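# Place bottles on ledges matching their cap colours

## Task

Put every bottle upright on the wall ledge whose coloured label strip is the same colour as that bottle's cap, and make sure the bottle's entire base rests on that ledge.

## Robot and tools

Robot: two seven-joint arms, left_arm and right_arm, each ending in a parallel two-finger gripper. Their joint values mirror each other: the same numbers give mirror-image postures.

Frame: a single scene frame is used for all poses. Its origin lies on the plane z = 0, directly under the midpoint between the two arm bases, which sit 0.70 m above it. +z is up, +x is forward (the direction both arms face), and left_arm is on the +y side. Image left and right do not correspond to arm names. Reported hand positions and orientations may be off by a few centimetres, more so at long reach.

Gripper axes: the fingers extend along the gripper's +z and close along its y axis. end_effector_position is the point midway between the closed finger pads, just under 1 cm behind the tips. When the fingers close, the tips move about 17 mm further along +z, mostly while the pads are still more than 70 mm apart. Rotating the gripper a lot can swing the elbow.

The 16-number row: both tools take the same row, one flat list covering both arms. The order is left_arm x, y, z, qw, qx, qy, qz, opening, followed by the same eight for right_arm. x, y, z are an absolute target position in metres in the scene frame. The quaternion is an absolute orientation target, w first. Opening runs from -1 (closed) to +1 (fully open, 0.145 m). Every row must carry all 16 numbers even if only one arm moves. To hold an arm still, keep resending the pose it last reported before it stopped, plus the opening you want. To hold orientation, repeat the same quaternion each time rather than copying back the drifting measured one. An opening of 0 is a real command, so to leave a gripper alone resend its current command.

execute_actions(actions, cameras): actions is a list of actions, each being a table of at most 15 rows. Each row is applied for one 1/30 s step. A short table holds its last row until all 15 steps are done, so one action lasts 0.5 s. An action is rejected for both arms if any target lies more than 0.6 m from that gripper's current position along any of the gripper's own axes. The whole call is rejected if any action is malformed, or if its first action fails that check against the last reported state. An empty list just returns the full state and images. At each step the controller clips the command to within 90 mm and 16 degrees of the measured pose. One action may therefore fall short, and the Hand target line in the result shows where the arm is actually being sent; command the remainder next. Results from actions also list end_effector_position at some of the steps.

move(target, speed, blend, opening_speed, blocking, cameras): drives each gripper in a straight line from its Hand target to the target row, or through a list of up to 15 rows that shares a 10 s limit. The 0.6 m check does not apply. speed is in m/s, from 0.002 to 0.5, default 0.25; turning is capped at twice that value in rad/s. You may give one speed or one per target. blend, in metres, rounds the corners at intermediate targets; the default 0 stops at each one. opening_speed (0.2 or more per second, on the -1..1 scale) ramps the first target's opening. Openings on later targets are applied only after the arms come to rest there. Paths do not avoid obstacles or the other arm, and grippers can lag, wander or briefly exceed speed, especially with the arm nearly straight. blocking=false returns after about 0.5 s while the move continues, and a new move replaces the old one. The result ends with a move: line giving the outcome (done, off_target, moving, held, fault) and any limits that acted (paced = pose clipped, held = steps withheld). A done arm is at rest within 3 mm and 2 degrees of its target. Neither done nor off_target tells you whether anything is touched.

wait(seconds 0–10): lets time pass with the last commands held. stop(): brakes a running move, needing some room to do so. zoom_image(camera cam_high or cam_low, region [x0,y0,x1,y1] in pixels, at most 504x504): a closer look at the latest image. read_manual: licence texts only. finished_scene(scene 1 or 2): ends the scene and cannot be undone. The goal must then hold without the robot's help. Scene 1 is practice and can be skipped.

Grasping: grip_measured reports the finger opening on the same -1..1 scale. To hold something, keep commanding an opening well below grip_measured; the further below, the stronger the squeeze (about 10 N per pad, on objects up to roughly 11 cm wide). Closing from fully open takes at least 0.5 s. Closing fast can squeeze too hard.

Result lines: poses, Hand target (shown only when an arm is off its command), Tool commands, Joint positions (the last value is the gripper opening in metres), joint velocities (omitted when within noise), and joint torques. Torques are in Joint positions order, include gravity, and carry offsets and noise; numbers 3 and 4 wrap at ±28 N m. Temperatures appear once they have changed by 5 °C. MOTOR HOT shows at 85 °C. At 100 °C an OVER-TEMPERATURE FAULT stops the arm for 30–60 s. Heat builds from holding loads, from stretched-out postures and from pushing toward poses the arm cannot reach. Camera images come from cam_high then cam_low, both 896x504, with calibration supplied.

Avoid: dropping a bottle, releasing it while it is still moving, slamming, hitting or pressing hard, knocking anything out of the work area (which ends the scene), and letting the grippers or arms strike each other. The clearance check does not guard gripper against gripper. Sometimes an outside tug acts on a held part or a push on a loose one. Moves that are smooth and low-effort are preferred.

Each tool is called after "Emit:" as a command line: name --argument value for each argument, lists and objects as JSON in quotes; but a table of rows of numbers goes row by row, as --pt "numbers of a row", without its own name.

## Session

Emit:
execute_actions --actions '[]'

Emit:
zoom_image --camera "cam_high" --region '[420, 200, 700, 420]'

Emit:
zoom_image --camera "cam_low" --region '[320, 120, 630, 400]'

Scene clock: 0.00 s.
left_arm: end_effector_position=(+0.2239, +0.1828, +0.6144) grip_measured=+1.00 end_effector_quat_wxyz=(-0.319, +0.395, -0.515, +0.691) | right_arm: end_effector_position=(+0.4009, -0.1655, +0.3728) grip_measured=+1.00 end_effector_quat_wxyz=(+0.260, +0.265, +0.837, +0.401)
Joint positions: left_arm=[-1.106 0.942 0.535 2.339 -0.48 -0.199 -0.367 0.145] | right_arm=[0.583 0.619 -0.841 0.925 -1.182 -0.496 -0.047 0.145]
Joint velocities: within noise
Joint torques (N m): no reading
Motor temperatures (°C): left_arm=[21 21 23 21 21 23 21] | right_arm=[20 22 22 19 20 19 21]
Hand target: left_arm +0.2239, +0.1828, +0.6144; -0.319, +0.395, -0.515, +0.691 | right_arm +0.4009, -0.1655, +0.3728; +0.260, +0.265, +0.837, +0.401
Tool commands: left_gripper/opening=+1.0 right_gripper/opening=+1.0

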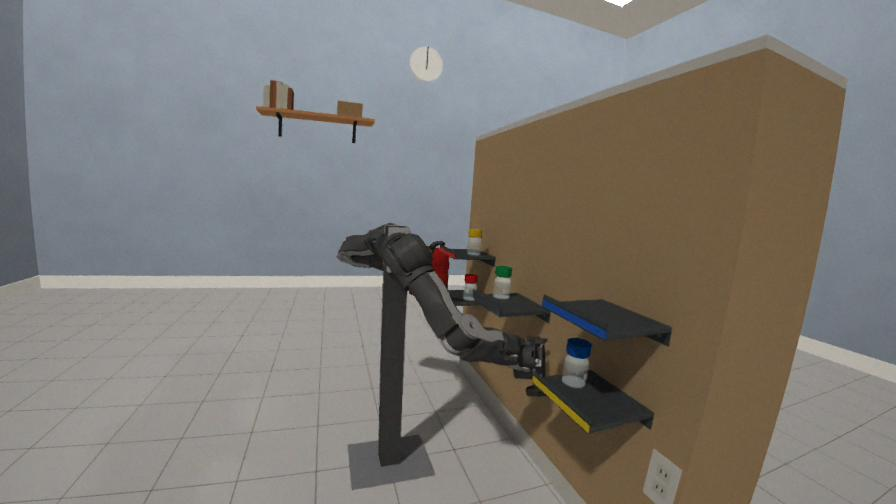

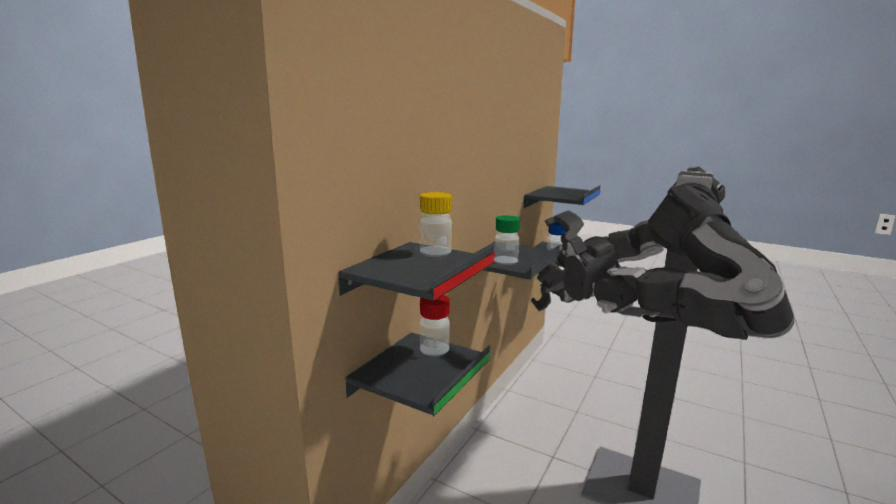

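Scaled by 1.800 from the camera's 896x504 image, which has a finer 1280x720 frame.

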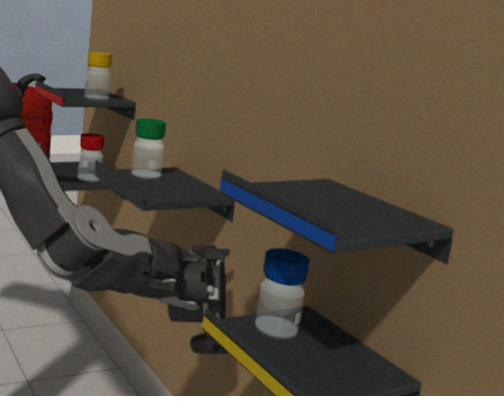

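Scaled by 1.626 from the camera's 896x504 image, which has a finer 1280x720 frame.

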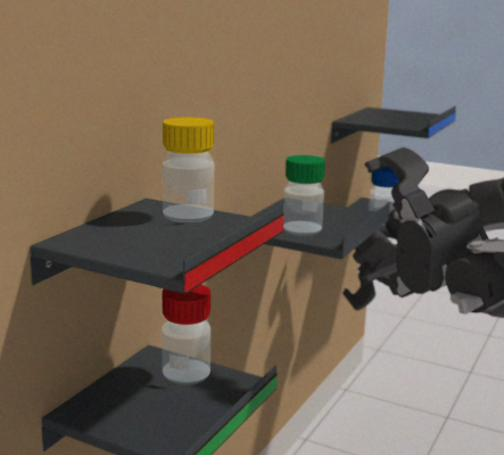

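Emit:
move --pt "0.23 0.25 0.52 0 0.7071 0 0.7071 0.5 0.26 -0.24 0.40 0 0.7071 0 0.7071 0.5" --pt "0.265 0.327 0.478 0 0.7071 0 0.7071 0.5 0.265 -0.355 0.478 0 0.7071 0 0.7071 0.5" --blend 0.03

Emit:
zoom_image --camera "cam_high" --region '[420, 200, 700, 420]'

Emit:
zoom_image --camera "cam_low" --region '[320, 120, 630, 400]'

Scene clock: 68.70 s.
left_arm: end_effector_position=(+0.2653, +0.3278, +0.4790) grip_measured=+0.50 end_effector_quat_wxyz=(-0.002, +0.706, +0.001, +0.708) | right_arm: end_effector_position=(+0.2657, -0.3567, +0.4801) grip_measured=+0.50 end_effector_quat_wxyz=(+0.004, +0.705, +0.000, +0.709)
Joint positions: left_arm=[-0.667 0.946 0.065 1.645 0.931 -0.573 -0.032 0.112] | right_arm=[-0.663 0.976 0.11 1.533 1.034 -0.596 0.104 0.112]
Joint torques (N m): left_arm=[1.62 4.97 1.76 2.71 0.17 -0.69 0.24] | right_arm=[1.07 5.08 2.32 2.11 0.23 -0.41 0.17]
Hand target: left_arm +0.2650, +0.3270, +0.4781; +0.000, +0.707, +0.000, +0.707 | right_arm +0.2650, -0.3550, +0.4780; +0.000, +0.707, +0.000, +0.707
Off the commanded pose: left_arm 0.001 m, 0 deg | right_arm 0.003 m, 1 deg.
move: done

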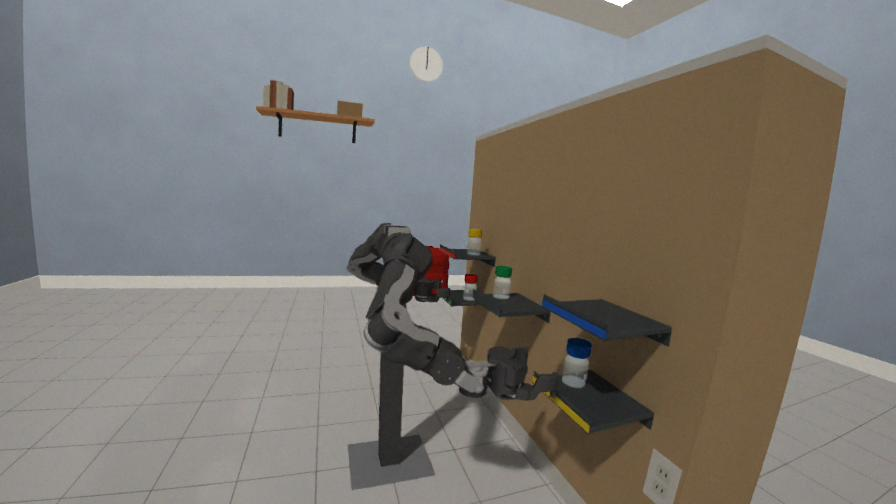

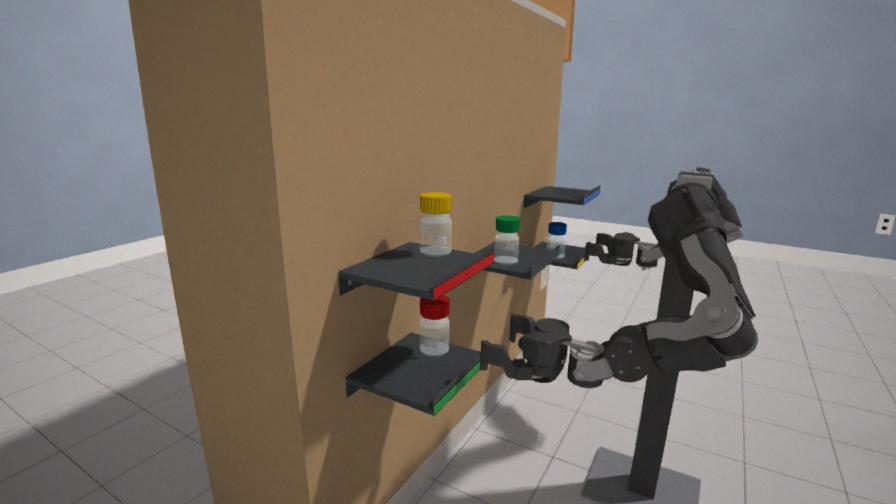

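Scaled by 1.800 from the camera's 896x504 image, which has a finer 1280x720 frame.

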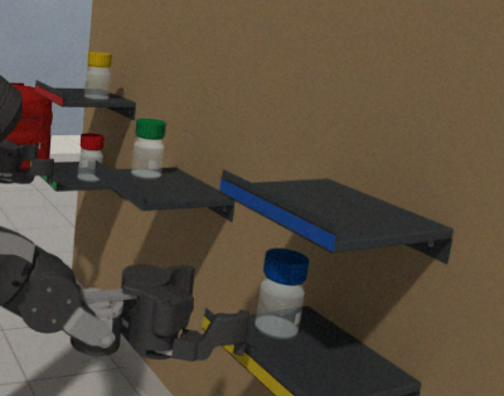

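Scaled by 1.626 from the camera's 896x504 image, which has a finer 1280x720 frame.

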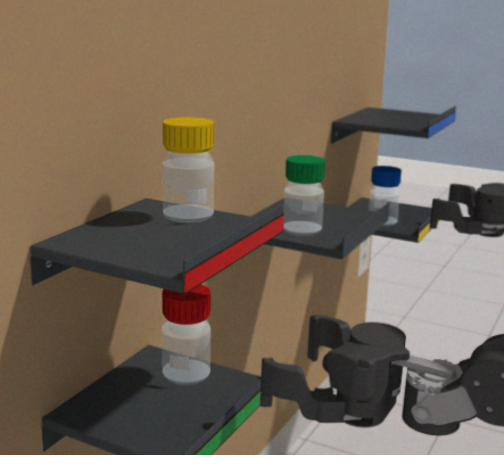

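Emit:
move --target '[0.398,0.327,0.478,0,0.7071,0,0.7071,0.5,0.392,-0.355,0.479,0,0.7071,0,0.7071,0.5]' --speed 0.12

Emit:
zoom_image --camera "cam_high" --region '[420, 200, 700, 420]'

Emit:
zoom_image --camera "cam_low" --region '[320, 120, 630, 400]'

Scene clock: 85.47 s.
left_arm: end_effector_position=(+0.3996, +0.3286, +0.4850) grip_measured=+0.50 end_effector_quat_wxyz=(-0.002, +0.700, +0.002, +0.714) | right_arm: end_effector_position=(+0.3927, -0.3566, +0.4825) grip_measured=+0.50 end_effector_quat_wxyz=(+0.002, +0.703, -0.003, +0.711)
Joint positions: left_arm=[0.214 0.821 -0.37 1.168 0.902 -0.342 0.058 0.112] | right_arm=[0.207 0.852 -0.331 1.078 0.954 -0.362 0.174 0.112]
Joint torques (N m): left_arm=[4.87 5.31 1.06 2.22 0.16 -0.47 0.25] | right_arm=[3.97 6.45 2.18 2.24 0.15 -0.3 0.19]
Hand target: left_arm +0.3979, +0.3270, +0.4781; +0.000, +0.707, +0.000, +0.707 | right_arm +0.3920, -0.3551, +0.4791; +0.000, +0.707, +0.000, +0.707
Off the commanded pose: left_arm 0.007 m, 1 deg | right_arm 0.004 m, 1 deg.
move: off_target (left_arm, right_arm)

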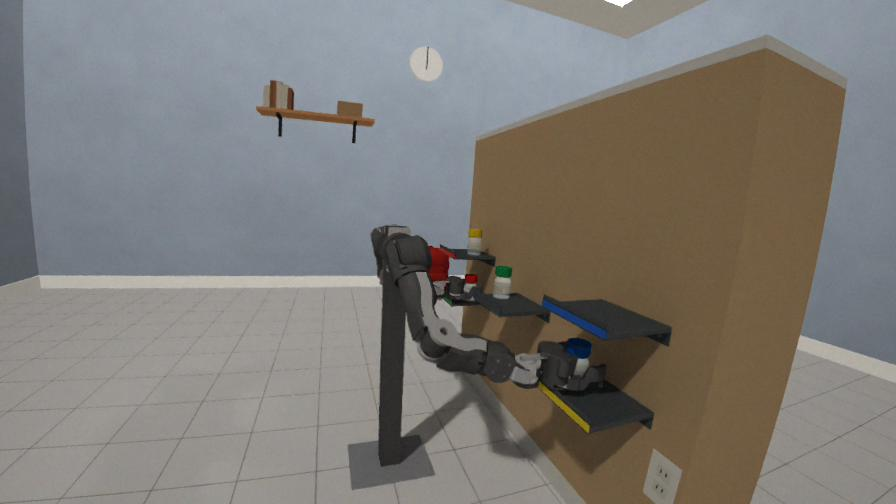

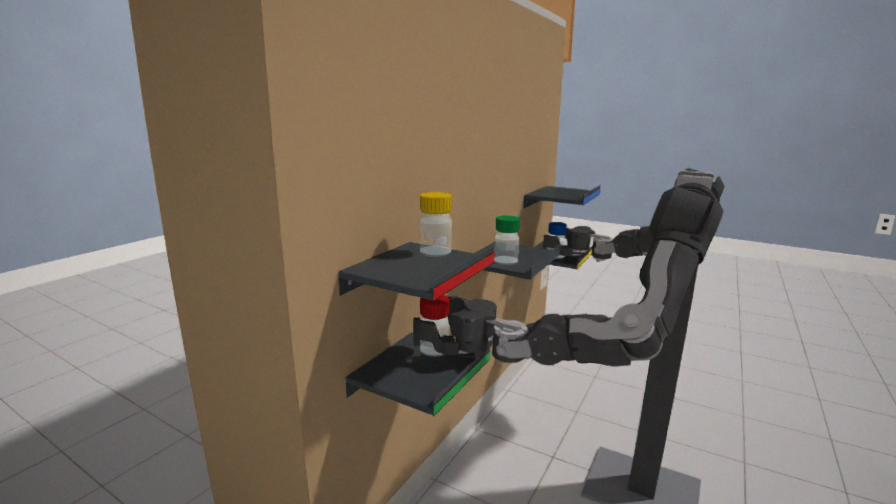

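Scaled by 1.800 from the camera's 896x504 image, which has a finer 1280x720 frame.

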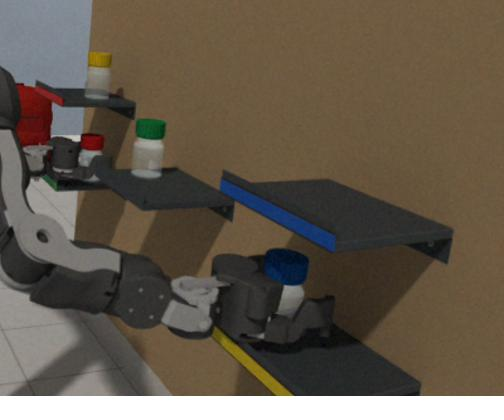

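Scaled by 1.626 from the camera's 896x504 image, which has a finer 1280x720 frame.

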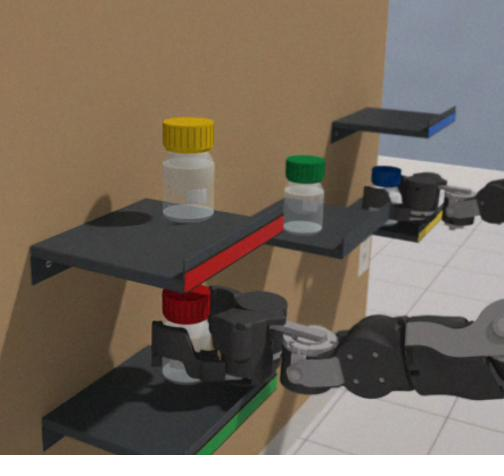

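Emit:
move --pt "0.398 0.327 0.487 0 0.7071 0 0.7071 0.5 0.392 -0.355 0.486 0 0.7071 0 0.7071 0.5" --pt "0.398 0.327 0.487 0 0.7071 0 0.7071 -0.6 0.392 -0.355 0.486 0 0.7071 0 0.7071 -0.6" --speed 0.1 --opening_speed 1.5

Emit:
zoom_image --camera "cam_high" --region '[420, 200, 700, 420]'

Emit:
zoom_image --camera "cam_low" --region '[320, 120, 630, 400]'

Scene clock: 98.60 s.
left_arm: end_effector_position=(+0.3987, +0.3278, +0.4885) grip_measured=-0.53 end_effector_quat_wxyz=(-0.001, +0.705, +0.001, +0.709) | right_arm: end_effector_position=(+0.3924, -0.3536, +0.4864) grip_measured=-0.53 end_effector_quat_wxyz=(-0.002, +0.706, +0.002, +0.708)
Joint positions: left_arm=[0.205 0.843 -0.37 1.202 0.915 -0.314 0.045 0.036] | right_arm=[0.198 0.87 -0.331 1.11 0.96 -0.342 0.168 0.036]
Joint torques (N m): left_arm=[5.37 6.11 2.18 4.01 0.18 -0.58 0.09] | right_arm=[3.71 7.16 3.55 2.76 0.28 -0.32 -0.15]
Off the commanded pose: left_arm 0.002 m, 0 deg | right_arm 0.002 m, 0 deg.
move: done

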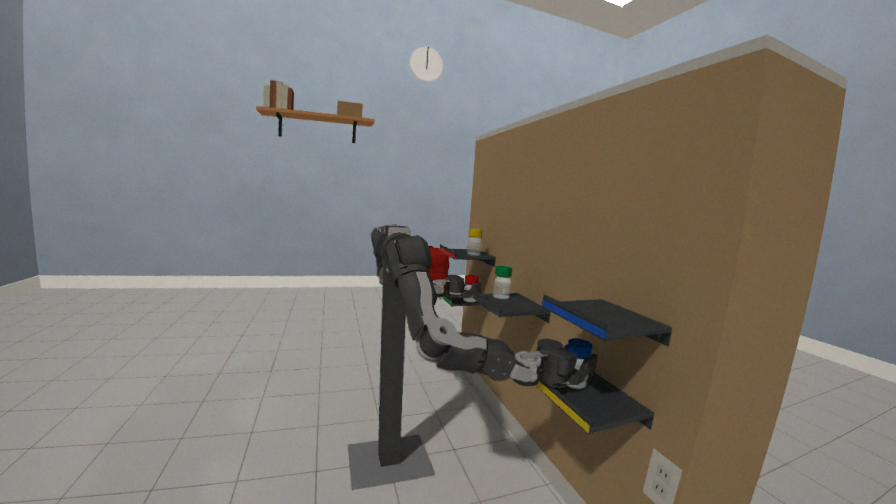

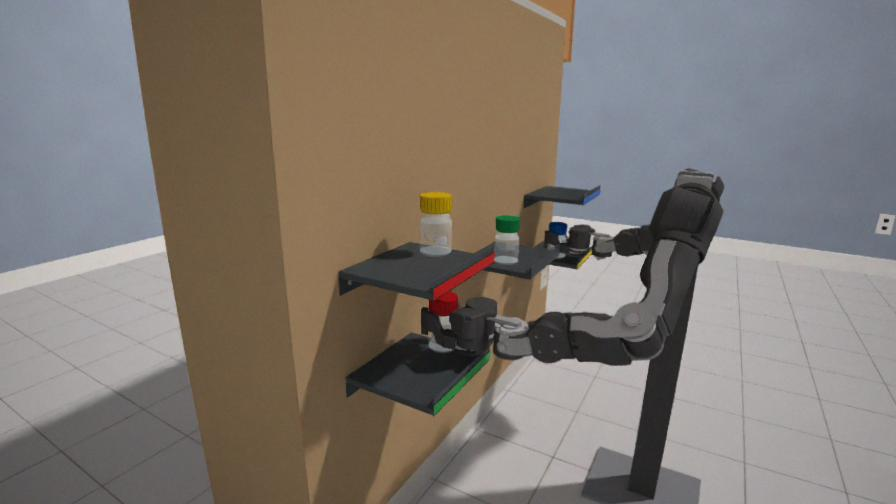

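Scaled by 1.800 from the camera's 896x504 image, which has a finer 1280x720 frame.

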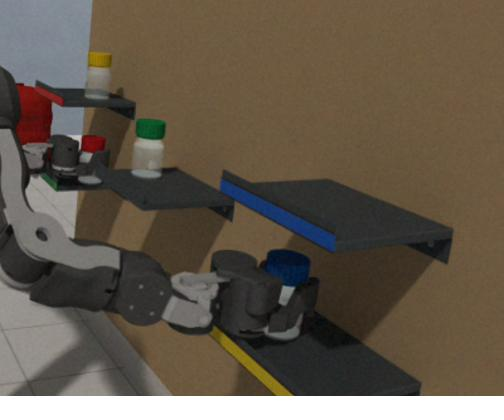

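Scaled by 1.626 from the camera's 896x504 image, which has a finer 1280x720 frame.

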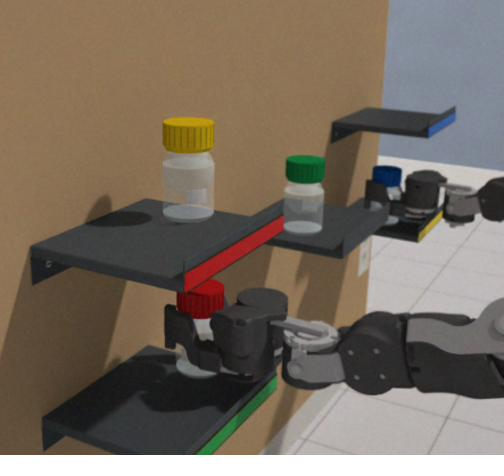

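Emit:
zoom_image --camera "cam_low" --region '[390, 270, 520, 370]'

Emit:
zoom_image --camera "cam_high" --region '[520, 320, 650, 420]'

Emit:
zoom_image --camera "cam_high" --region '[430, 260, 520, 320]'

Emit:
zoom_image --camera "cam_low" --region '[520, 210, 630, 280]'

Scaled by 3.877 from the camera's 896x504 image, which has a finer 1280x720 frame.

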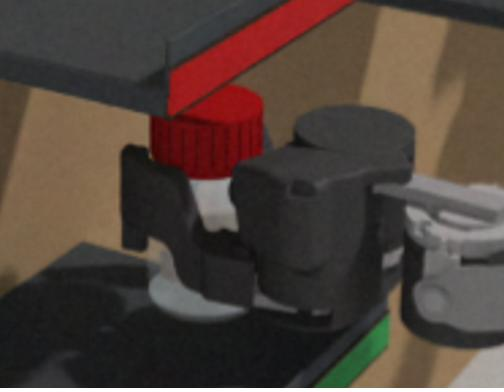

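Scaled by 3.877 from the camera's 896x504 image, which has a finer 1280x720 frame.

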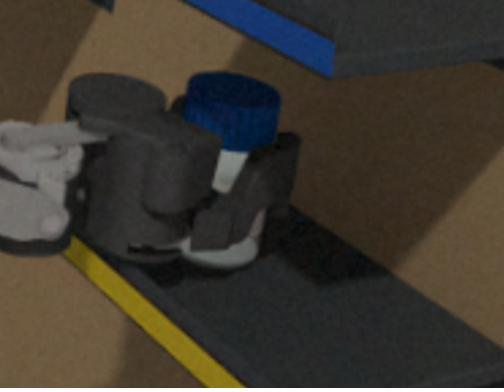

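Scaled by 5.600 from the camera's 896x504 image, which has a finer 1280x720 frame.

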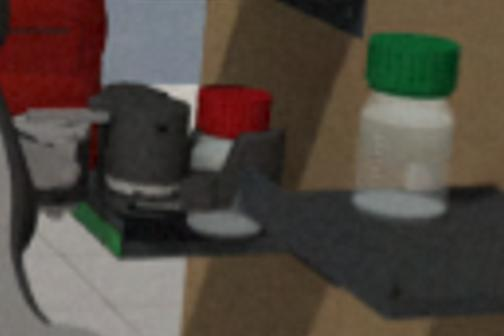

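Scaled by 4.582 from the camera's 896x504 image, which has a finer 1280x720 frame.

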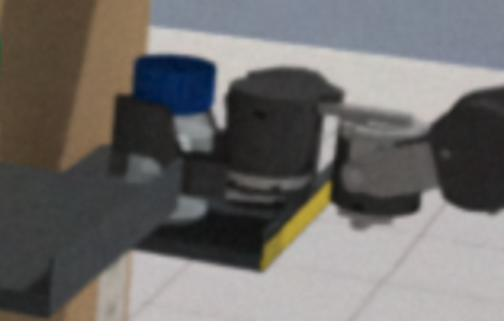

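Emit:
move --pt "0.398 0.327 0.487 0 0.7071 0 0.7071 0.2 0.392 -0.355 0.486 0 0.7071 0 0.7071 0.2" --pt "0.377 0.327 0.487 0 0.7071 0 0.7071 0.2 0.371 -0.355 0.486 0 0.7071 0 0.7071 0.2" --pt "0.377 0.327 0.487 0 0.7071 0 0.7071 -0.6 0.371 -0.355 0.486 0 0.7071 0 0.7071 -0.6" --speed 0.08 --opening_speed 1

Emit:
zoom_image --camera "cam_low" --region '[390, 270, 520, 370]'

Emit:
zoom_image --camera "cam_high" --region '[520, 320, 650, 420]'

Scene clock: 140.63 s.
left_arm: end_effector_position=(+0.3772, +0.3266, +0.4863) grip_measured=-0.24 end_effector_quat_wxyz=(+0.001, +0.708, -0.001, +0.706) | right_arm: end_effector_position=(+0.3708, -0.3532, +0.4835) grip_measured=-0.24 end_effector_quat_wxyz=(-0.002, +0.710, +0.002, +0.704)
Joint positions: left_arm=[0.073 0.89 -0.32 1.306 0.933 -0.336 0.016 0.058] | right_arm=[0.059 0.919 -0.28 1.214 0.989 -0.364 0.136 0.058]
Joint torques (N m): left_arm=[4.84 6.32 2.86 3.97 0.17 -0.69 -0.01] | right_arm=[3.42 7.16 4.49 2.89 0.25 -0.56 -0.16]
Hand target: left_arm +0.3770, +0.3270, +0.4869; +0.000, +0.707, +0.000, +0.707 | right_arm +0.3710, -0.3549, +0.4860; +0.000, +0.707, +0.000, +0.707
Off the commanded pose: left_arm 0.001 m, 0 deg | right_arm 0.003 m, 1 deg.
move: done

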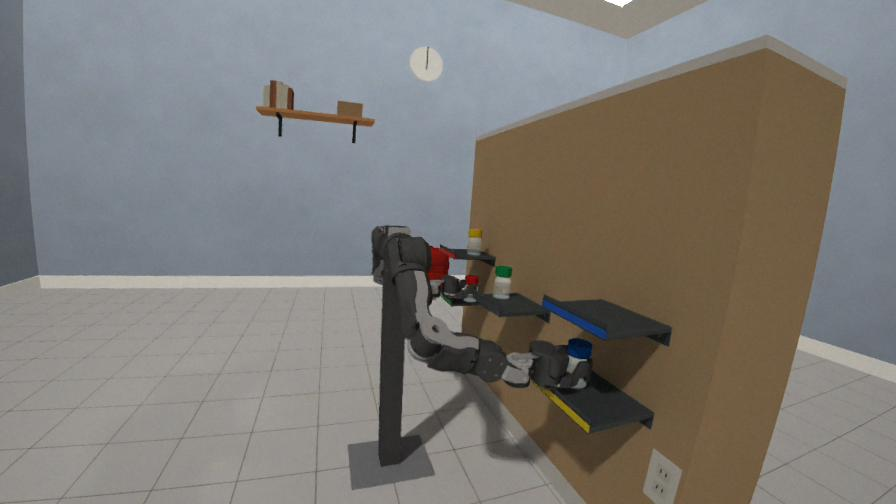

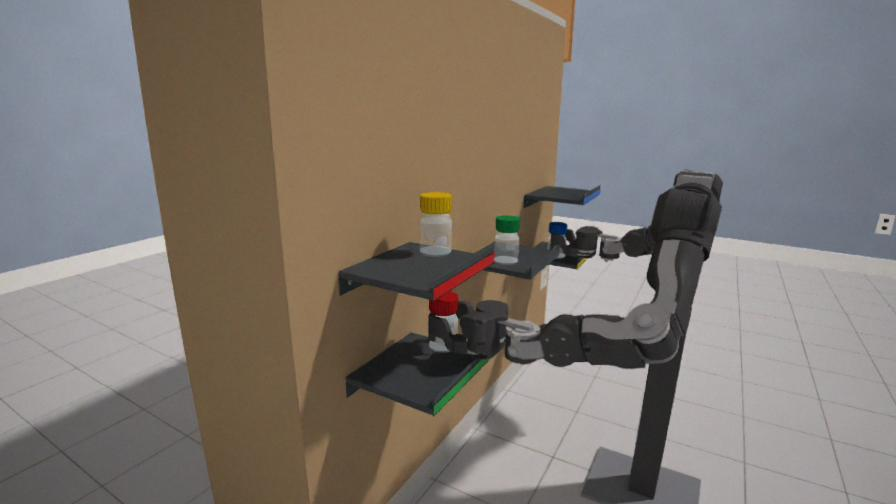

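Scaled by 3.877 from the camera's 896x504 image, which has a finer 1280x720 frame.

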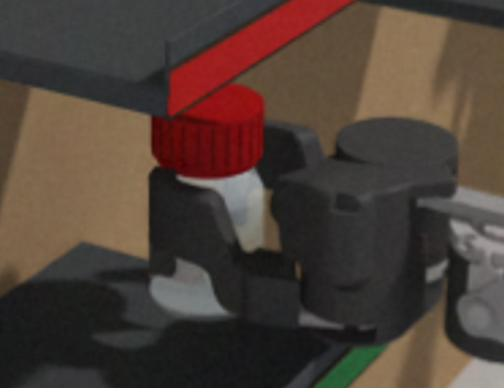

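Scaled by 3.877 from the camera's 896x504 image, which has a finer 1280x720 frame.

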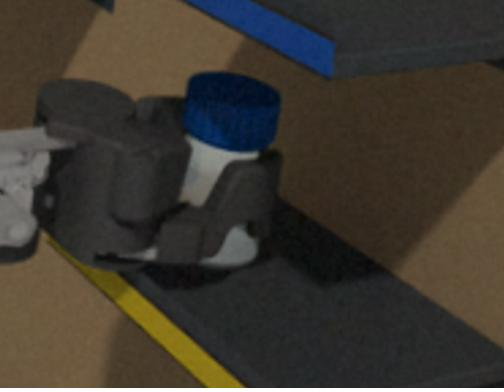

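Emit:
move --pt "0.377 0.327 0.487 0 0.7071 0 0.7071 -0.8 0.371 -0.355 0.486 0 0.7071 0 0.7071 -0.8" --pt "0.377 0.327 0.522 0 0.7071 0 0.7071 -0.8 0.371 -0.355 0.522 0 0.7071 0 0.7071 -0.8" --pt "0.23 0.35 0.53 0 0.7071 0 0.7071 -0.8 0.23 -0.36 0.53 0 0.7071 0 0.7071 -0.8" --pt "0.23 0.43 0.73 0 0.7071 0 0.7071 -0.8 0.23 -0.39 0.73 0 0.7071 0 0.7071 -0.8" --speed 0.15 --blend '[0, 0.015, 0.03, 0]'

Emit:
zoom_image --camera "cam_high" --region '[420, 200, 700, 420]'

Emit:
zoom_image --camera "cam_low" --region '[320, 120, 630, 400]'

Scene clock: 159.57 s.
left_arm: end_effector_position=(+0.2298, +0.4306, +0.7291) grip_measured=-0.24 end_effector_quat_wxyz=(-0.002, +0.709, +0.002, +0.705) | right_arm: end_effector_position=(+0.2297, -0.3908, +0.7294) grip_measured=-0.24 end_effector_quat_wxyz=(+0.002, +0.709, -0.002, +0.706)
Joint positions: left_arm=[-1.119 0.989 1.576 1.71 1.363 0.416 0.481 0.058] | right_arm=[-1.098 0.923 1.569 1.933 1.425 0.454 0.314 0.058]
Joint torques (N m): left_arm=[0.86 4.18 2.84 0.87 0.42 -0.67 0.23] | right_arm=[0.36 3.89 3.49 0.68 0.31 -0.51 0.18]
Off the commanded pose: left_arm 0.001 m, 0 deg | right_arm 0.001 m, 0 deg.
joint read past its limit (left arm) — joint 3 (upper arm roll), upper limit.
joint read past its limit (right arm) — joint 3 (upper arm roll), upper limit.
move: done

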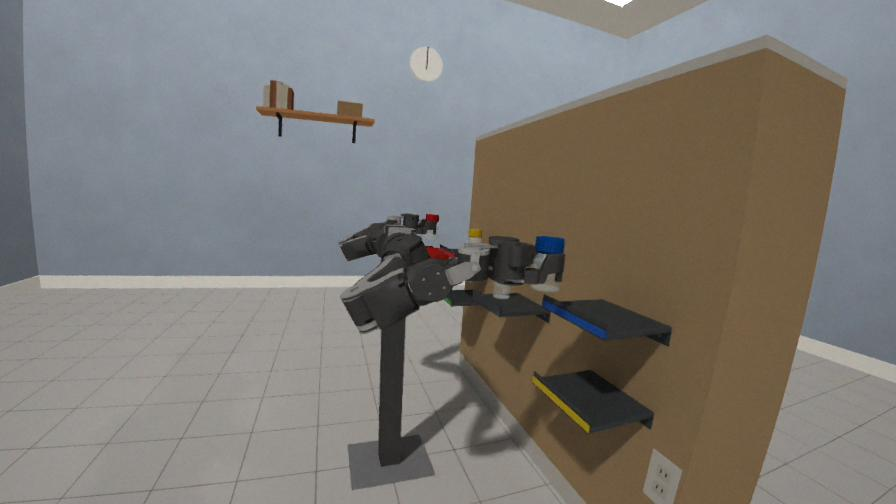

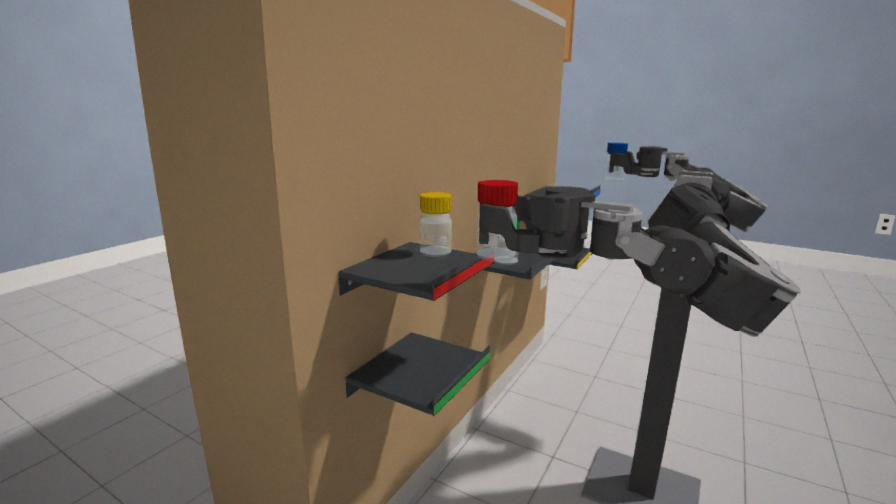

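Scaled by 1.800 from the camera's 896x504 image, which has a finer 1280x720 frame.

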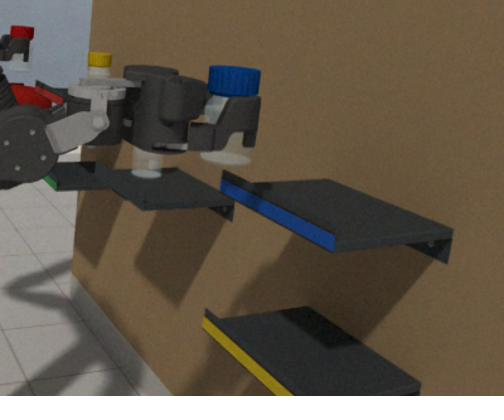

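Scaled by 1.626 from the camera's 896x504 image, which has a finer 1280x720 frame.

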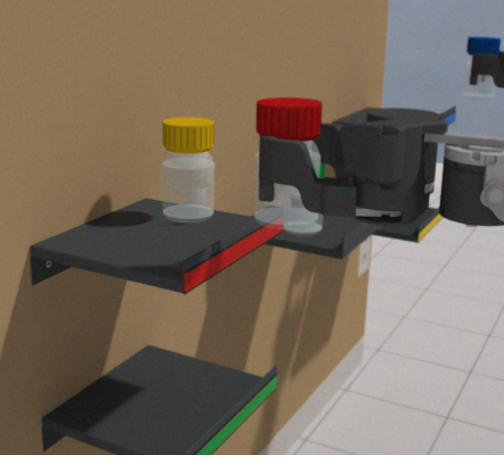

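Emit:
move --pt "0.25 0.436 0.738 0 0.7071 0 0.7071 -0.8 0.25 -0.39 0.738 0 0.7071 0 0.7071 -0.8" --pt "0.375 0.436 0.738 0 0.7071 0 0.7071 -0.8 0.375 -0.39 0.738 0 0.7071 0 0.7071 -0.8" --speed 0.12 --blend '[0.01, 0]'

Emit:
zoom_image --camera "cam_high" --region '[420, 200, 700, 420]'

Emit:
zoom_image --camera "cam_low" --region '[320, 120, 630, 400]'

Scene clock: 186.03 s.
left_arm: end_effector_position=(+0.3754, +0.4349, +0.7375) grip_measured=-0.24 end_effector_quat_wxyz=(+0.001, +0.710, -0.002, +0.704) | right_arm: end_effector_position=(+0.3751, -0.3894, +0.7362) grip_measured=-0.24 end_effector_quat_wxyz=(+0.000, +0.711, +0.002, +0.703)
Joint positions: left_arm=[-1.136 1.615 1.318 1.236 1.525 0.185 0.301 0.058] | right_arm=[-1.104 1.573 1.296 1.493 1.554 0.204 0.081 0.058]
Joint torques (N m): left_arm=[4.84 3.57 3.19 0.29 0.4 -0.93 0.04] | right_arm=[3.57 3.63 4.66 0.44 0.25 -0.8 -0.11]
Off the commanded pose: left_arm 0.001 m, 1 deg | right_arm 0.002 m, 1 deg.
move: done

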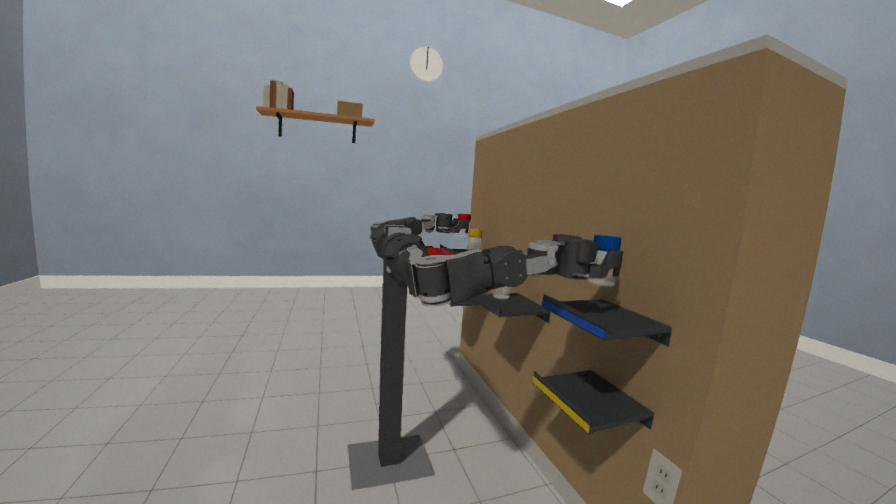

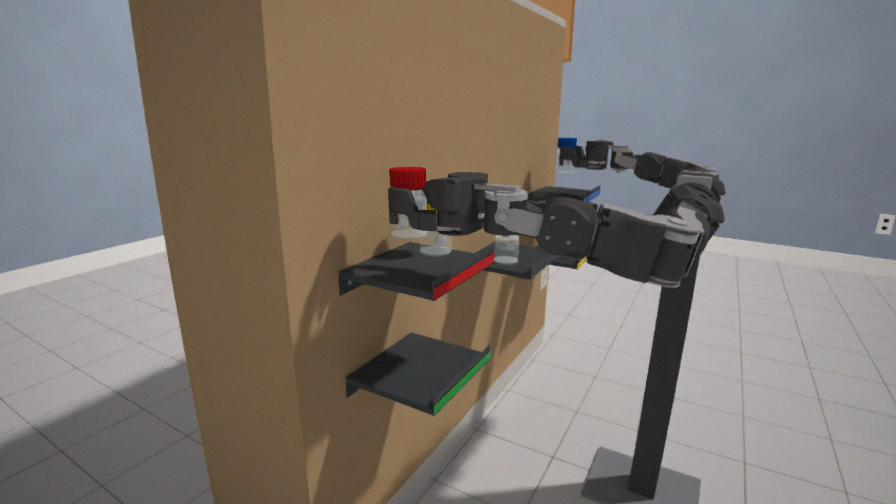

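Scaled by 1.800 from the camera's 896x504 image, which has a finer 1280x720 frame.

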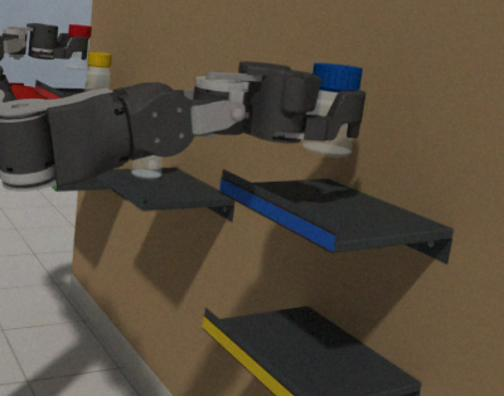

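Scaled by 1.626 from the camera's 896x504 image, which has a finer 1280x720 frame.

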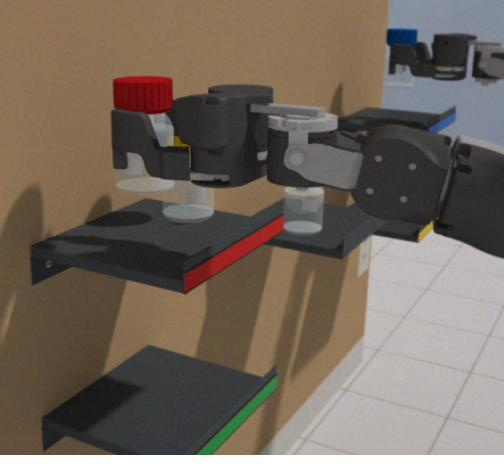

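Emit:
move --target '[0.375,0.436,0.688,0,0.7071,0,0.7071,-0.8,0.375,-0.39,0.676,0,0.7071,0,0.7071,-0.8]' --speed 0.06

Emit:
zoom_image --camera "cam_high" --region '[520, 220, 690, 350]'

Emit:
zoom_image --camera "cam_low" --region '[320, 180, 500, 320]'

Scene clock: 202.97 s.
left_arm: end_effector_position=(+0.3754, +0.4346, +0.6850) grip_measured=-0.24 end_effector_quat_wxyz=(+0.001, +0.712, -0.003, +0.702) | right_arm: end_effector_position=(+0.3747, -0.3893, +0.6759) grip_measured=-0.24 end_effector_quat_wxyz=(+0.002, +0.709, +0.005, +0.705)
Joint positions: left_arm=[-1.386 1.596 1.335 1.254 1.583 -0.033 0.298 0.058] | right_arm=[-1.136 1.555 1.052 1.509 1.559 -0.081 0.079 0.058]
Joint torques (N m): left_arm=[4.97 1.57 4.36 0.25 0.39 -0.89 -0.03] | right_arm=[3.97 3.89 3.78 0.29 0.2 -0.62 -0.15]
Hand target: left_arm +0.3750, +0.4359, +0.6880; -0.001, +0.708, -0.001, +0.706 | right_arm +0.3749, -0.3899, +0.6762; +0.004, +0.708, +0.003, +0.707
Off the commanded pose: left_arm 0.003 m, 1 deg | right_arm 0.001 m, 1 deg.
joint sent to its limit (left arm) — joint 5 (forearm roll), upper limit. The joint targets still meet the commanded pose.
joint sent to its limit (right arm) — joint 5 (forearm roll), upper limit. The joint targets still meet the commanded pose.
move: done

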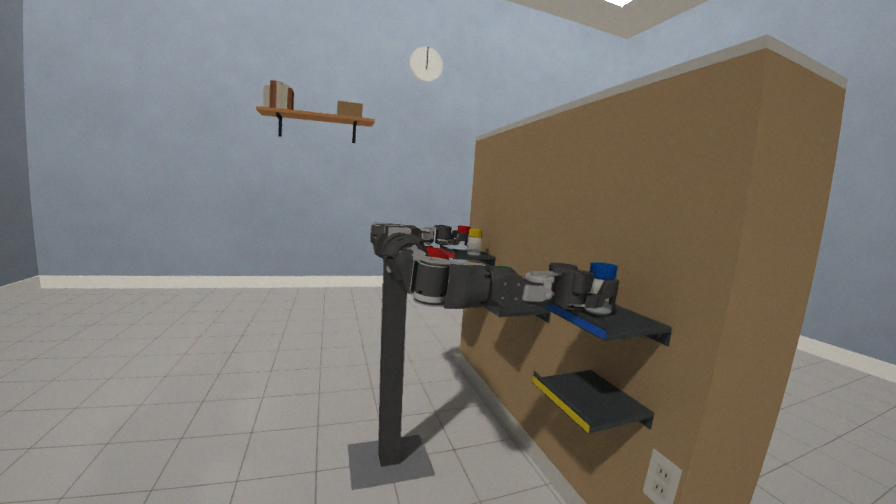

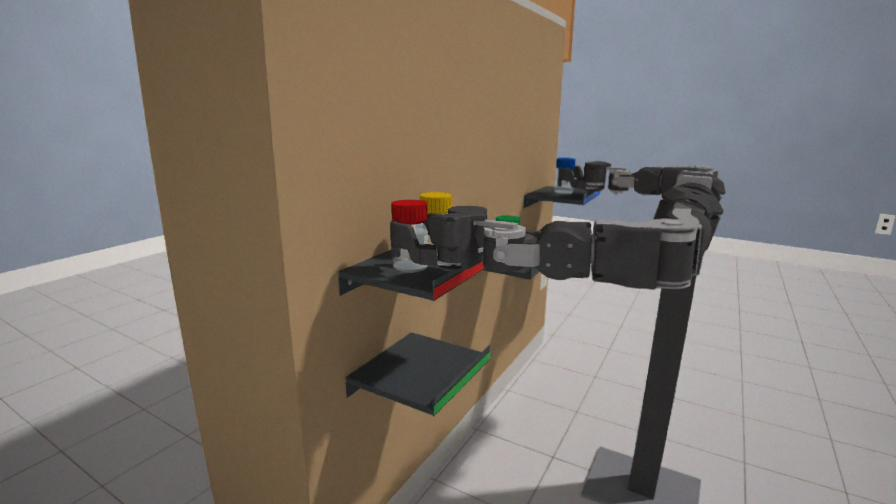

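Scaled by 2.965 from the camera's 896x504 image, which has a finer 1280x720 frame.

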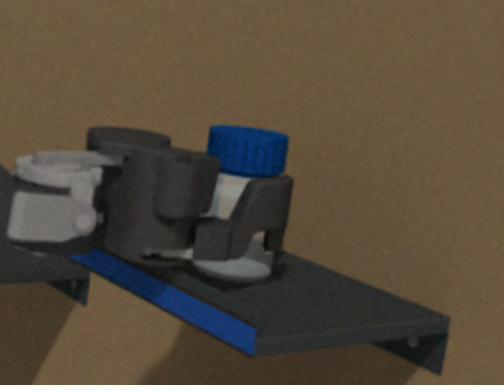

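Scaled by 2.800 from the camera's 896x504 image, which has a finer 1280x720 frame.

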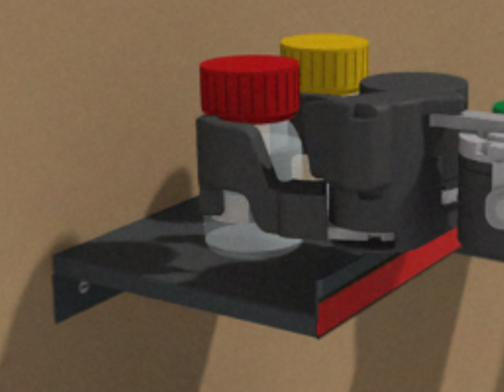

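Emit:
move --target '[0.375,0.436,0.679,0,0.7071,0,0.7071,-0.8,0.375,-0.39,0.667,0,0.7071,0,0.7071,-0.8]' --speed 0.03

Emit:
zoom_image --camera "cam_high" --region '[520, 220, 690, 350]'

Emit:
zoom_image --camera "cam_low" --region '[320, 180, 500, 320]'

Scene clock: 211.77 s.
left_arm: end_effector_position=(+0.3750, +0.4349, +0.6812) grip_measured=-0.24 end_effector_quat_wxyz=(-0.003, +0.709, -0.006, +0.705) | right_arm: end_effector_position=(+0.3750, -0.3892, +0.6753) grip_measured=-0.24 end_effector_quat_wxyz=(+0.004, +0.697, +0.005, +0.717)
Joint positions: left_arm=[-1.407 1.596 1.331 1.254 1.585 -0.071 0.296 0.058] | right_arm=[-1.012 1.558 0.9 1.506 1.561 -0.14 0.076 0.058]
Joint torques (N m): left_arm=[4.5 1.73 2.56 0.18 0.34 -0.77 -0.09] | right_arm=[2.84 4.44 2.39 0.25 0.16 -0.01 -0.14]
Hand target: left_arm +0.3749, +0.4359, +0.6791; -0.005, +0.710, -0.004, +0.704 | right_arm +0.3746, -0.3901, +0.6670; +0.005, +0.708, +0.003, +0.706
Off the commanded pose: left_arm 0.002 m, 1 deg | right_arm 0.008 m, 2 deg.
joint read past its limit (right arm) — joint 5 (forearm roll), upper limit.
joint sent to its limit (left arm) — joint 1 (shoulder pitch), lower limit; joint 5 (forearm roll), upper limit. The joint targets still meet the commanded pose.
joint sent to its limit (right arm) — joint 5 (forearm roll), upper limit. The joint targets still meet the commanded pose.
move: off_target (right_arm)

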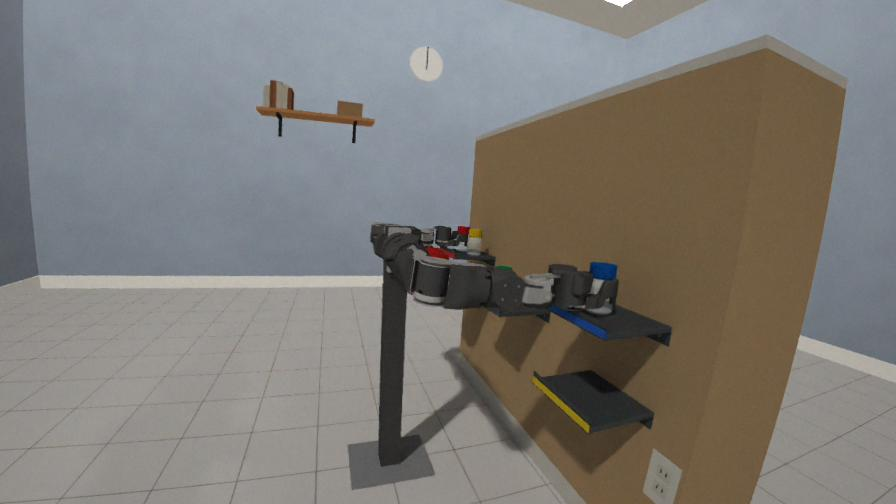

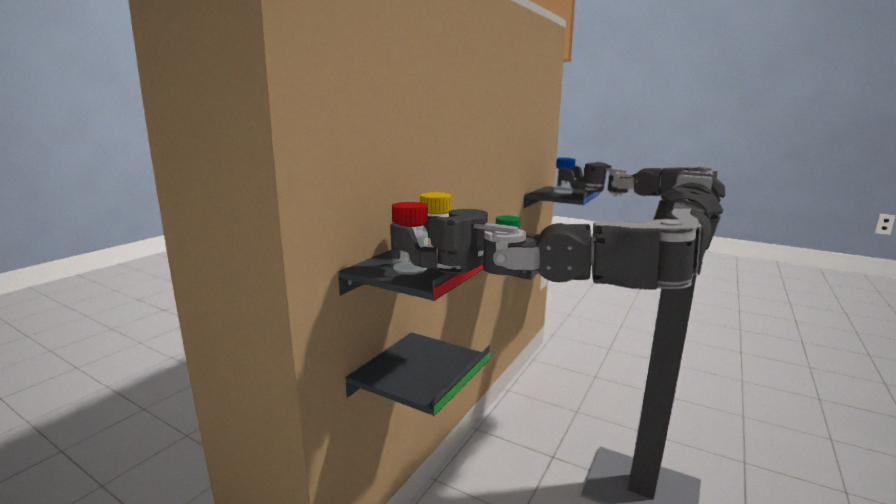

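Scaled by 2.965 from the camera's 896x504 image, which has a finer 1280x720 frame.

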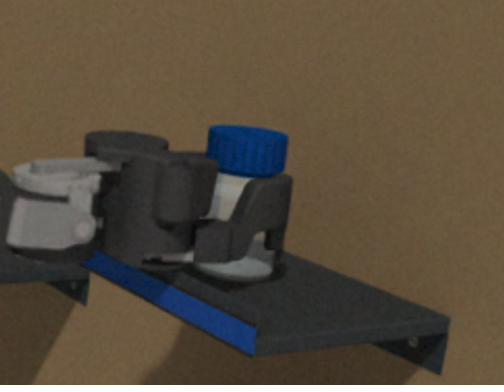

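Scaled by 2.800 from the camera's 896x504 image, which has a finer 1280x720 frame.

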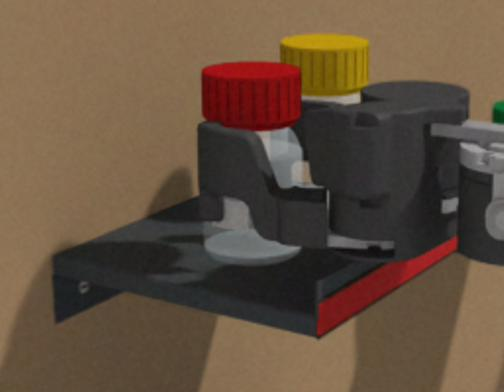

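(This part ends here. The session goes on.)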